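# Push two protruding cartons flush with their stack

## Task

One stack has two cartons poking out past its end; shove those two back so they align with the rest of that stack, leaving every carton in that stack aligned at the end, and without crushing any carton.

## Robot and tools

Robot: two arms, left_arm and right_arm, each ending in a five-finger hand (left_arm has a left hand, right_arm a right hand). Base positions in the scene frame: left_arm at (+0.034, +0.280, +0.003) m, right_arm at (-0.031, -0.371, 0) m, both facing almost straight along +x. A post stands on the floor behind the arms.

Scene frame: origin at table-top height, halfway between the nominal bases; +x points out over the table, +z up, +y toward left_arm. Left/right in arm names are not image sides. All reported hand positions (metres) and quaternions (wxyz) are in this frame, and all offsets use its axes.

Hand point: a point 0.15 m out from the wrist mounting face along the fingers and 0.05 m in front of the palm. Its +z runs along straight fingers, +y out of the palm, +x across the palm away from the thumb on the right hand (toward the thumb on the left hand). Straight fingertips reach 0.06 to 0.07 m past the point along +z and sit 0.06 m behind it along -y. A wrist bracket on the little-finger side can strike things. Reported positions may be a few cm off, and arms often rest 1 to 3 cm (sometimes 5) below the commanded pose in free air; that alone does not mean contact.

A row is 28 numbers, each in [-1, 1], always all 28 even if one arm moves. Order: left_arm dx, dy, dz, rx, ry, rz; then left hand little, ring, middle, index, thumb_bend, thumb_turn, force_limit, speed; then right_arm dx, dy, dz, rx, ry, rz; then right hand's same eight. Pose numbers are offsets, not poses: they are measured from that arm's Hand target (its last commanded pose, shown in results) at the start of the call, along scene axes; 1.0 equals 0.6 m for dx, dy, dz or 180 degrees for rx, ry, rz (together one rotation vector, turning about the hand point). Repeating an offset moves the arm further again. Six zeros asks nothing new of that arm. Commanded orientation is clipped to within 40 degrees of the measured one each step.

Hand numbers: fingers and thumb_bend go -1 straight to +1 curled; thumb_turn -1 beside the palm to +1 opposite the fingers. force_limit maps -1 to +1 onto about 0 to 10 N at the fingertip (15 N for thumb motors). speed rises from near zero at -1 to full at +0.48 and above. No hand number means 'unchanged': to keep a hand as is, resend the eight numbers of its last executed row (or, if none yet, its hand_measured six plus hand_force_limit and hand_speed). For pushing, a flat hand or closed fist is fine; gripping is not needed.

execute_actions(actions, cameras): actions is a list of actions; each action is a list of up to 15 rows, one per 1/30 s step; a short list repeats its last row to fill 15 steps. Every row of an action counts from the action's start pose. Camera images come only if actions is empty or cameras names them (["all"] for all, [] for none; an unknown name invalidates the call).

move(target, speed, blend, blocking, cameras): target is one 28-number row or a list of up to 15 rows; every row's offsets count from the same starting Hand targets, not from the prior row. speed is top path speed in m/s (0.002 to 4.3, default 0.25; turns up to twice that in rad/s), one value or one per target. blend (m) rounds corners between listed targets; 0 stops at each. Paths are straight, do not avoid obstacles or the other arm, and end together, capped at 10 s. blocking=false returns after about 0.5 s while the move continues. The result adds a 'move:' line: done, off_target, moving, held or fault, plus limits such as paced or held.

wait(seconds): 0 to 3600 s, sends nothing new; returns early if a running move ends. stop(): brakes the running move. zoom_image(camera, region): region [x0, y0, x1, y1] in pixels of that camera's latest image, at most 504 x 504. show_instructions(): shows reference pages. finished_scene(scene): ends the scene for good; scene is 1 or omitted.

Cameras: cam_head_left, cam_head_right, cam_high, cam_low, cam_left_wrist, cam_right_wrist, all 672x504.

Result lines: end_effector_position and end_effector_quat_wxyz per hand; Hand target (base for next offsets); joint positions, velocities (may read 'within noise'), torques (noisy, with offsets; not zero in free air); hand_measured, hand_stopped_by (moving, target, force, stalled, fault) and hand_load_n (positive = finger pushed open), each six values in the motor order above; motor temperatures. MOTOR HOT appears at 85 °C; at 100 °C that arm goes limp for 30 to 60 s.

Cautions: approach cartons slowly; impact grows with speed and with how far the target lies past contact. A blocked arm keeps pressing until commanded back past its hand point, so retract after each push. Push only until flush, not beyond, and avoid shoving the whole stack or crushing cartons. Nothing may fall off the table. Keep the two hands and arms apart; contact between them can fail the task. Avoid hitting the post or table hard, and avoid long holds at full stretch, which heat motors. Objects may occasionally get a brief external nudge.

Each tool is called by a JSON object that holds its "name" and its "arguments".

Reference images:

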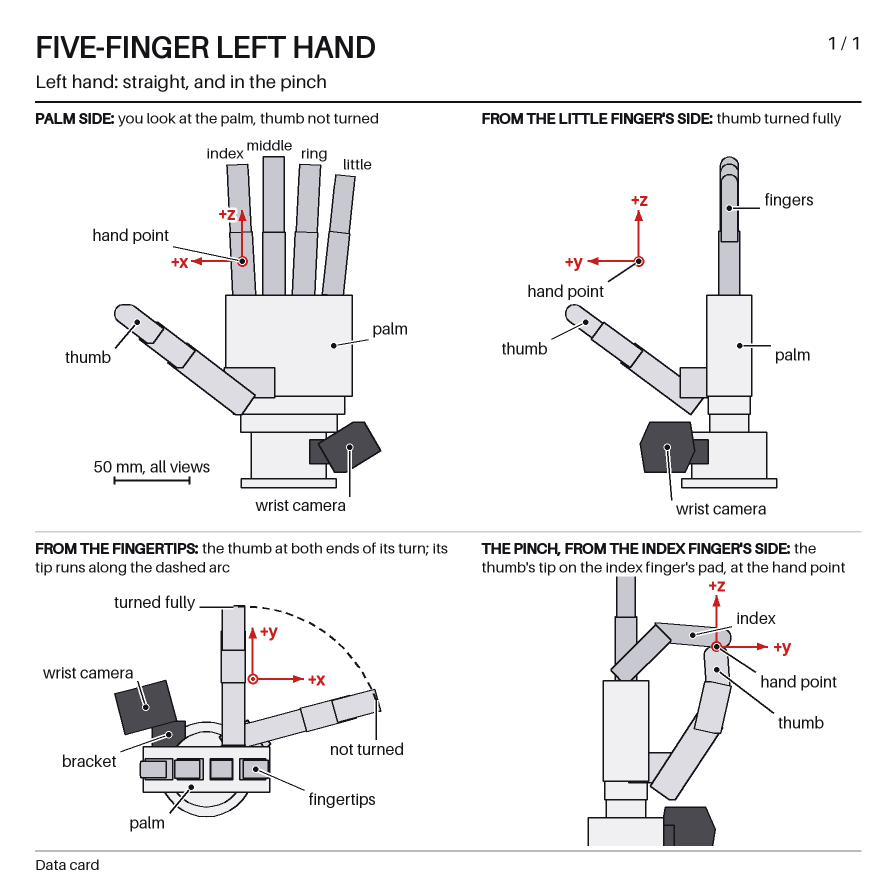

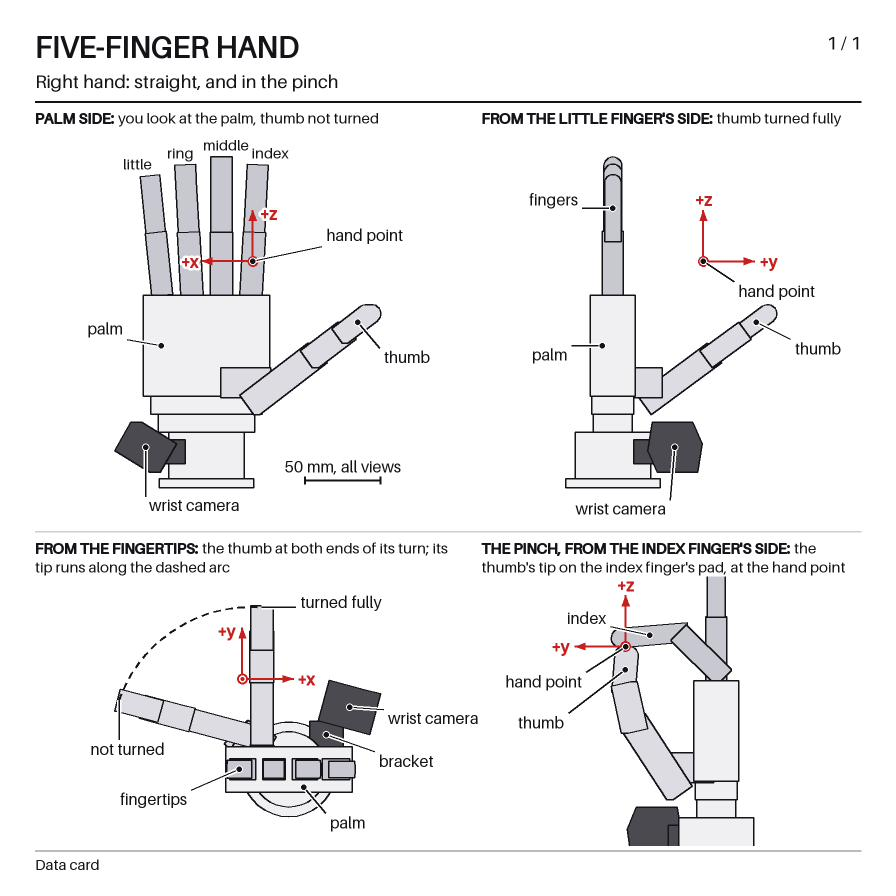

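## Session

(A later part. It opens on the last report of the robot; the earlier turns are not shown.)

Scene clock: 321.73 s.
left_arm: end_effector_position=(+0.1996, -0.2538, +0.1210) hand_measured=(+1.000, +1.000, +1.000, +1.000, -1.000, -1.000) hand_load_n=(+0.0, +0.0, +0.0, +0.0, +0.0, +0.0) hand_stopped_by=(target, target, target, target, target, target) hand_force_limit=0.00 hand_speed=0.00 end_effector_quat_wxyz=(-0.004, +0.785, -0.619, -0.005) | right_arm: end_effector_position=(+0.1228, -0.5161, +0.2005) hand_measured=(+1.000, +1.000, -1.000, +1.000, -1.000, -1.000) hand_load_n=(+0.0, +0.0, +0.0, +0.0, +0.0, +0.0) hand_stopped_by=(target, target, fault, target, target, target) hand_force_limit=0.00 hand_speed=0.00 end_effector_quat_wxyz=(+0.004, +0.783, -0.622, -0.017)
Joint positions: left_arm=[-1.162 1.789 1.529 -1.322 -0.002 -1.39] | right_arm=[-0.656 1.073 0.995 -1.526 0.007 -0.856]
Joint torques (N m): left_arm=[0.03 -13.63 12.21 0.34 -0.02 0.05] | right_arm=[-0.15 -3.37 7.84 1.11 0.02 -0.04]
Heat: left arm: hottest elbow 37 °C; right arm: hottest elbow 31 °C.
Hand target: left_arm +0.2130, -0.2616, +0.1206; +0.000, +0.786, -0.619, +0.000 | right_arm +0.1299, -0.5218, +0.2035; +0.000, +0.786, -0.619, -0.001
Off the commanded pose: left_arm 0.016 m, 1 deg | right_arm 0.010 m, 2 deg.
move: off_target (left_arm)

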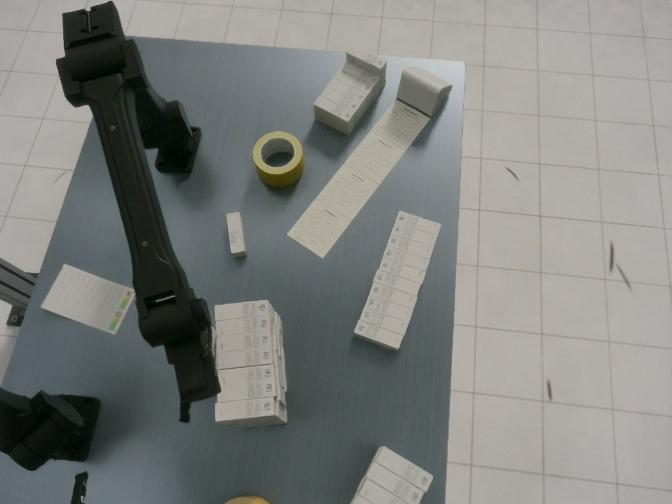

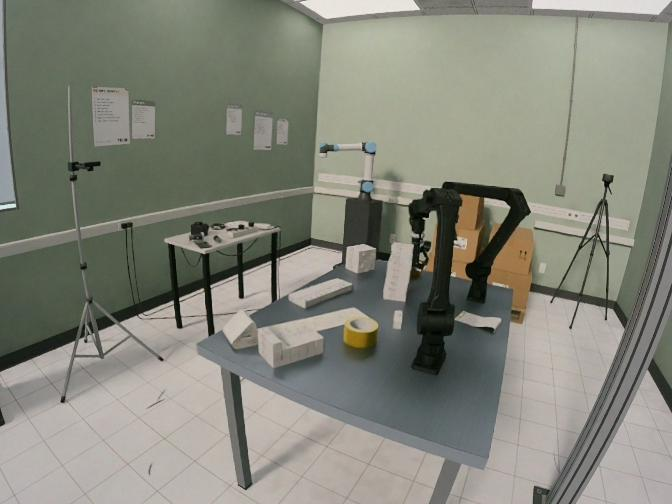

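{"name": "move", "arguments": {"target": [[-0.12,-0.029,0,0,0,0,1,1,1,1,-1,-1,0,0,0,0,0,0,0,0,1,1,-1,1,-1,-1,0,0],[-0.12,-0.029,0.28,0,0,0,1,1,1,1,-1,-1,0,0,0,0,0,0,0,0,1,1,-1,1,-1,-1,0,0],[-0.12,0.38,0.30,0,0,0,1,1,1,1,-1,-1,0,0,0,0,0,0,0,0,1,1,-1,1,-1,-1,0,0]], "speed": [0.06,0.15,0.2], "blend": [0.02,0.03,0], "cameras": ["all"]}}

{"name": "zoom_image", "arguments": {"camera": "cam_high", "region": [200, 290, 300, 430]}}

{"name": "zoom_image", "arguments": {"camera": "cam_head_left", "region": [400, 230, 540, 340]}}

{"name": "zoom_image", "arguments": {"camera": "cam_low", "region": [370, 230, 440, 310]}}

Scene clock: 332.83 s.
left_arm: end_effector_position=(+0.1395, -0.0364, +0.3008) hand_measured=(+1.000, +1.000, +1.000, +1.000, -1.000, -1.000) hand_load_n=(+0.0, +0.0, +0.0, +0.0, +0.0, +0.0) hand_stopped_by=(target, target, target, target, target, target) hand_force_limit=0.00 hand_speed=0.00 end_effector_quat_wxyz=(+0.009, +0.786, -0.617, +0.020) | right_arm: end_effector_position=(+0.1228, -0.5161, +0.2005) hand_measured=(+1.000, +1.000, -1.000, +1.000, -1.000, -1.000) hand_load_n=(+0.0, +0.0, +0.0, +0.0, +0.0, -0.5) hand_stopped_by=(target, target, fault, target, target, target) hand_force_limit=0.00 hand_speed=0.00 end_effector_quat_wxyz=(+0.004, +0.783, -0.622, -0.017)
Joint positions: left_arm=[-1.055 1.14 1.305 -1.691 0.002 -1.287] | right_arm=[-0.656 1.073 0.995 -1.526 0.007 -0.856]
Joint torques (N m): left_arm=[0.03 -5.54 9.18 0.27 0.11 0.06] | right_arm=[-0.15 -3.31 7.84 1.11 0.02 -0.04]
Heat: left arm: hottest elbow 37 °C; right arm: hottest elbow 31 °C.
Hand target: left_arm +0.1410, -0.0336, +0.3006; +0.000, +0.786, -0.619, +0.000 | right_arm +0.1299, -0.5218, +0.2035; +0.000, +0.786, -0.619, -0.001
Off the commanded pose: left_arm 0.003 m, 3 deg | right_arm 0.010 m, 2 deg.
joint sent to its limit (left arm) — joint 4 (wrist pitch), lower limit. The joint targets are off in position, not in orientation.
move: off_target (left_arm)

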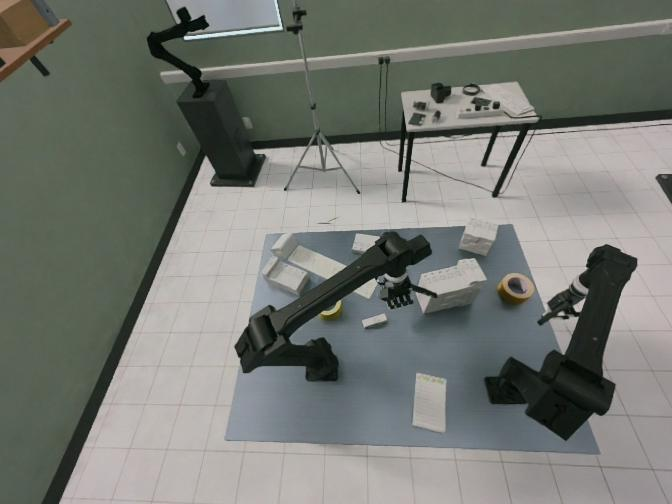

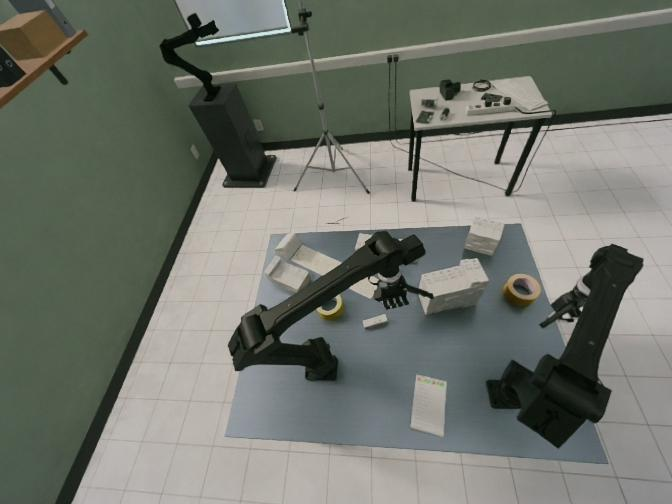

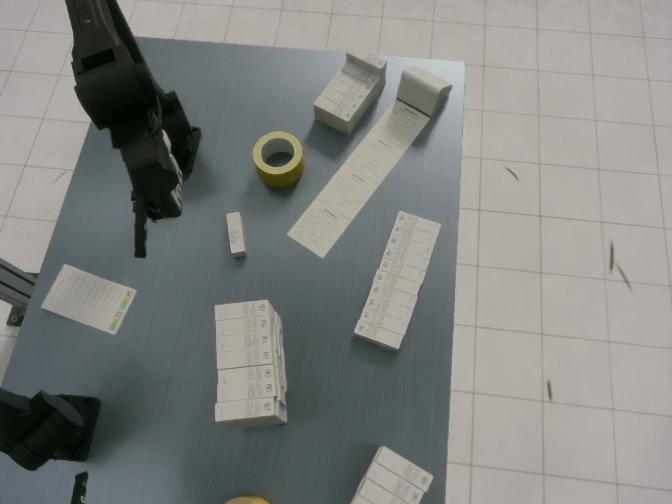

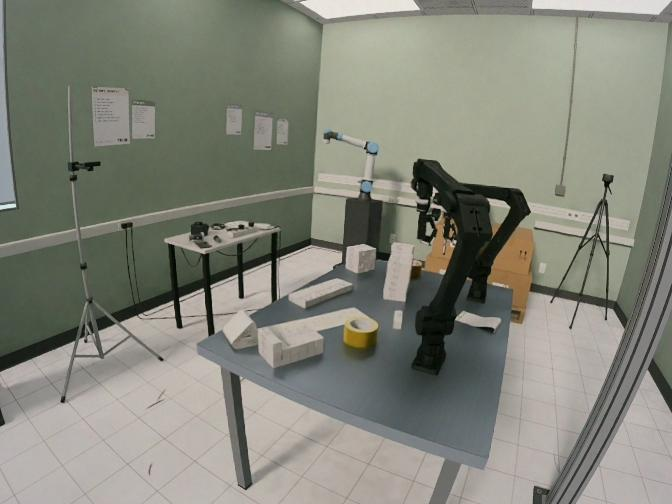

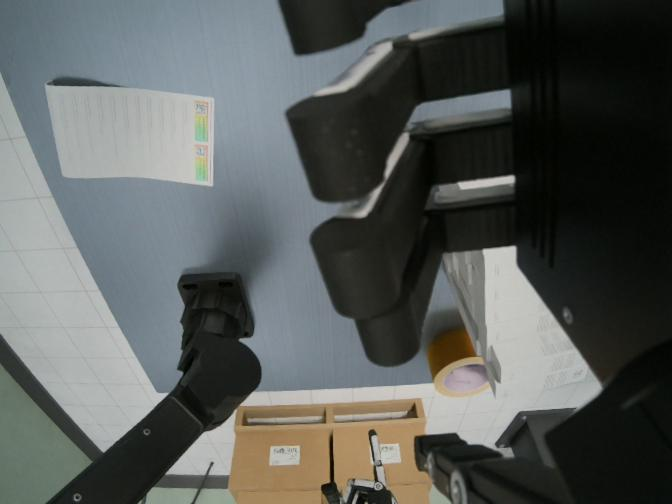

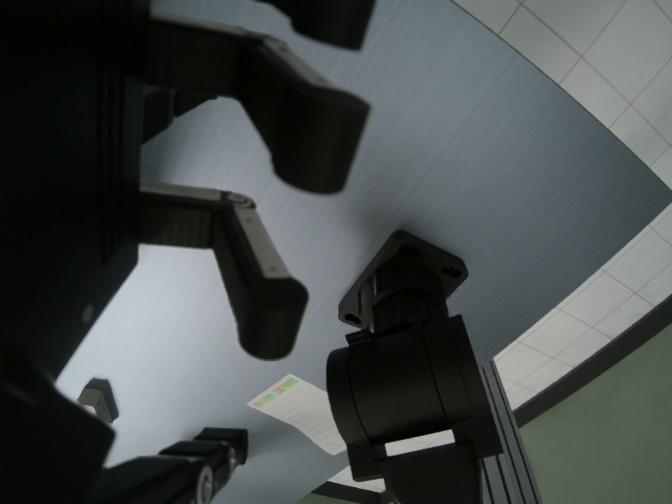

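Scaled by 3.600 from the camera's image (finer frame: 960x720).

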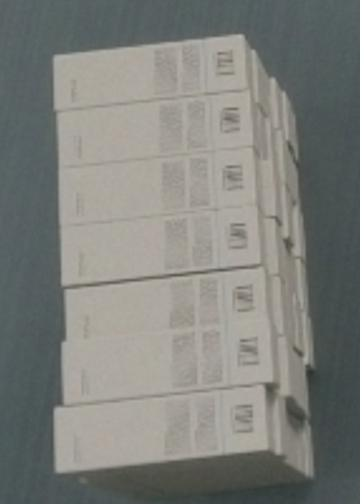

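Scaled by 3.600 from the camera's image (finer frame: 960x720).

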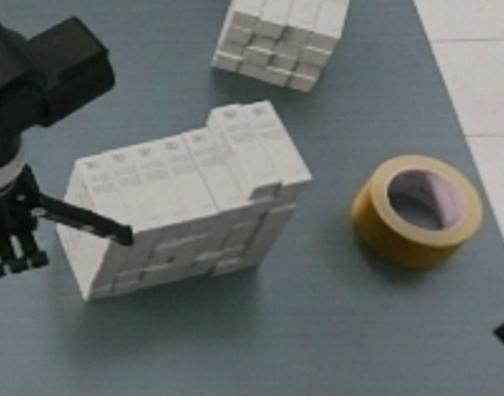

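Scaled by 6.300 from the camera's image (finer frame: 960x720).

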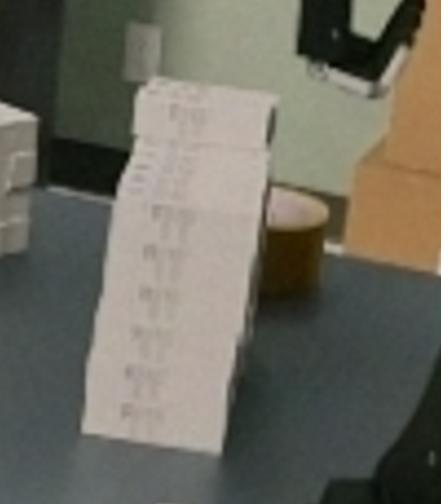

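{"name": "zoom_image", "arguments": {"camera": "cam_head_left", "region": [410, 250, 490, 320]}}

{"name": "zoom_image", "arguments": {"camera": "cam_head_right", "region": [410, 250, 490, 320]}}

{"name": "zoom_image", "arguments": {"camera": "cam_left_wrist", "region": [400, 230, 620, 420]}}

Scaled by 6.300 from the camera's image (finer frame: 960x720).

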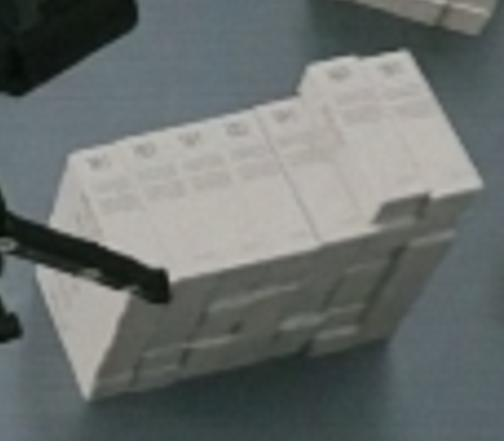

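Scaled by 6.300 from the camera's image (finer frame: 960x720).

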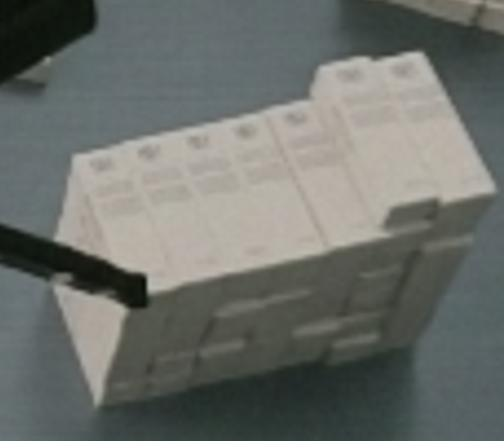

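Scaled by 2.291 from the camera's image (finer frame: 960x720).

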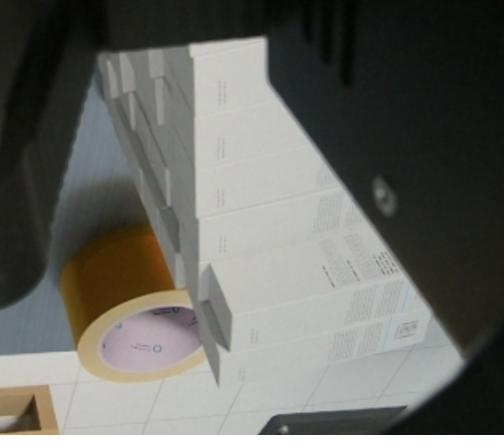

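{"name": "move", "arguments": {"target": [0,0,0,0,0,0,1,1,1,1,-1,-1,0,0,0.0,0.08,0.13,0.0121,-0.1143,-0.1663,1,1,-1,1,-1,-1,0,0], "speed": 0.2, "cameras": ["cam_right_wrist"]}}

Scene clock: 370.57 s.
left_arm: end_effector_position=(+0.1395, -0.0364, +0.3008) hand_measured=(+1.000, +1.000, +1.000, +1.000, -1.000, -1.000) hand_load_n=(+0.0, +0.0, +0.0, +0.0, +0.0, +0.0) hand_stopped_by=(target, target, target, target, target, target) hand_force_limit=0.00 hand_speed=0.00 end_effector_quat_wxyz=(+0.009, +0.786, -0.617, +0.020) | right_arm: end_effector_position=(+0.1254, -0.4711, +0.2619) hand_measured=(+1.000, +1.000, -1.000, +1.000, -1.000, -1.000) hand_load_n=(+0.0, +0.0, +0.0, +0.0, +0.0, +0.0) hand_stopped_by=(target, target, fault, target, target, target) hand_force_limit=0.00 hand_speed=0.00 end_effector_quat_wxyz=(+0.117, -0.594, +0.789, -0.104)
Joint positions: left_arm=[-1.055 1.14 1.305 -1.691 0.002 -1.287] | right_arm=[-0.803 0.811 1.029 -1.543 -0.199 -0.471]
Joint torques (N m): left_arm=[0.03 -6.12 9.16 0.17 0.09 0.07] | right_arm=[-0.21 -1.08 10.35 0.65 -0.13 0.13]
Heat: left arm: hottest elbow 36 °C; right arm: hottest elbow 31 °C.
Hand target: left_arm +0.1410, -0.0336, +0.3006; +0.000, +0.786, -0.619, +0.000 | right_arm +0.1299, -0.4738, +0.2815; +0.124, -0.587, +0.790, -0.127
Off the commanded pose: left_arm 0.003 m, 3 deg | right_arm 0.020 m, 3 deg.
joint sent to its limit (left arm) — joint 4 (wrist pitch), lower limit. The joint targets are off in position, not in orientation.
move: off_target (right_arm)

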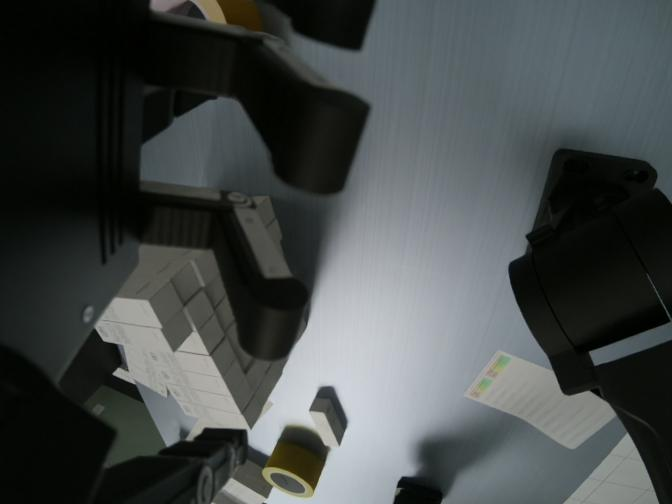

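{"name": "execute_actions", "arguments": {"actions": [[[0,0,0,0,0,0,1,1,1,1,-1,-1,0,0,0,0,0,0,0,0,-1,-1,-1,-1,-1,-1,0,0.4]],[[0,0,0,0,0,0,1,1,1,1,-1,-1,0,0,0,0,0,0,0,0,-1,-1,-1,-1,-1,-1,0,0.4]]], "cameras": ["cam_right_wrist"]}}

{"name": "zoom_image", "arguments": {"camera": "cam_right_wrist", "region": [90, 170, 330, 450]}}

Scene clock: 375.17 s.
left_arm: end_effector_position=(+0.1395, -0.0364, +0.3008) hand_measured=(+1.000, +1.000, +1.000, +1.000, -1.000, -1.000) hand_load_n=(+0.0, +0.0, +0.0, +0.0, +0.0, +0.0) hand_stopped_by=(target, target, target, target, target, target) hand_force_limit=0.00 hand_speed=0.00 end_effector_quat_wxyz=(+0.009, +0.786, -0.617, +0.020) | right_arm: end_effector_position=(+0.1254, -0.4710, +0.2619) hand_measured=(-1.000, -1.000, -1.000, -1.000, -1.000, -1.000) hand_load_n=(+0.0, +0.0, +0.0, +0.0, +0.0, +0.0) hand_stopped_by=(target, target, fault, target, target, target) hand_force_limit=0.00 hand_speed=0.40 end_effector_quat_wxyz=(+0.117, -0.594, +0.789, -0.104)
Joint positions: left_arm=[-1.055 1.14 1.305 -1.691 0.002 -1.287] | right_arm=[-0.803 0.811 1.029 -1.543 -0.199 -0.47]
Joint torques (N m): left_arm=[-0.79 -5.66 9.32 0.25 0.1 0.05] | right_arm=[-0.21 -1.14 10.36 0.65 -0.13 0.13]
Heat: left arm: hottest elbow 35 °C; right arm: hottest elbow 31 °C.
Hand target: left_arm +0.1410, -0.0336, +0.3006; +0.000, +0.786, -0.619, +0.000 | right_arm +0.1299, -0.4738, +0.2815; +0.124, -0.587, +0.790, -0.127
Off the commanded pose: left_arm 0.003 m, 3 deg | right_arm 0.020 m, 3 deg.
joint sent to its limit (left arm) — joint 4 (wrist pitch), lower limit. The joint targets are off in position, not in orientation.

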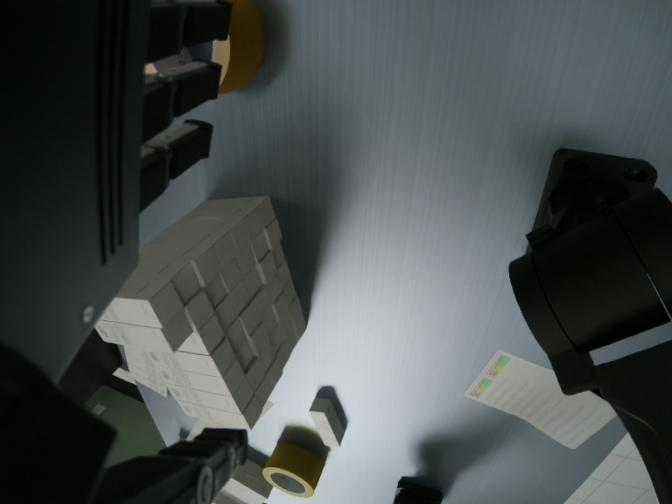

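Scaled by 1.800 from the camera's image (finer frame: 960x720).

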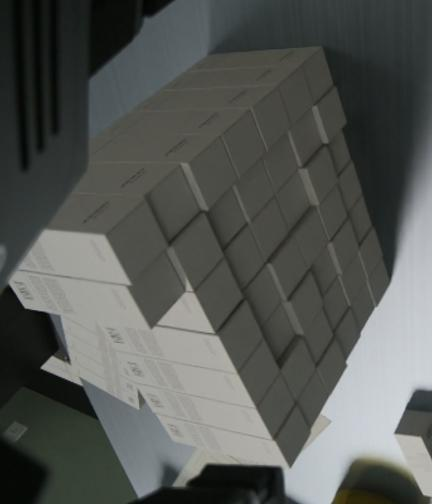

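{"name": "finished_scene", "arguments": {}}

The scene is finished: the task was done.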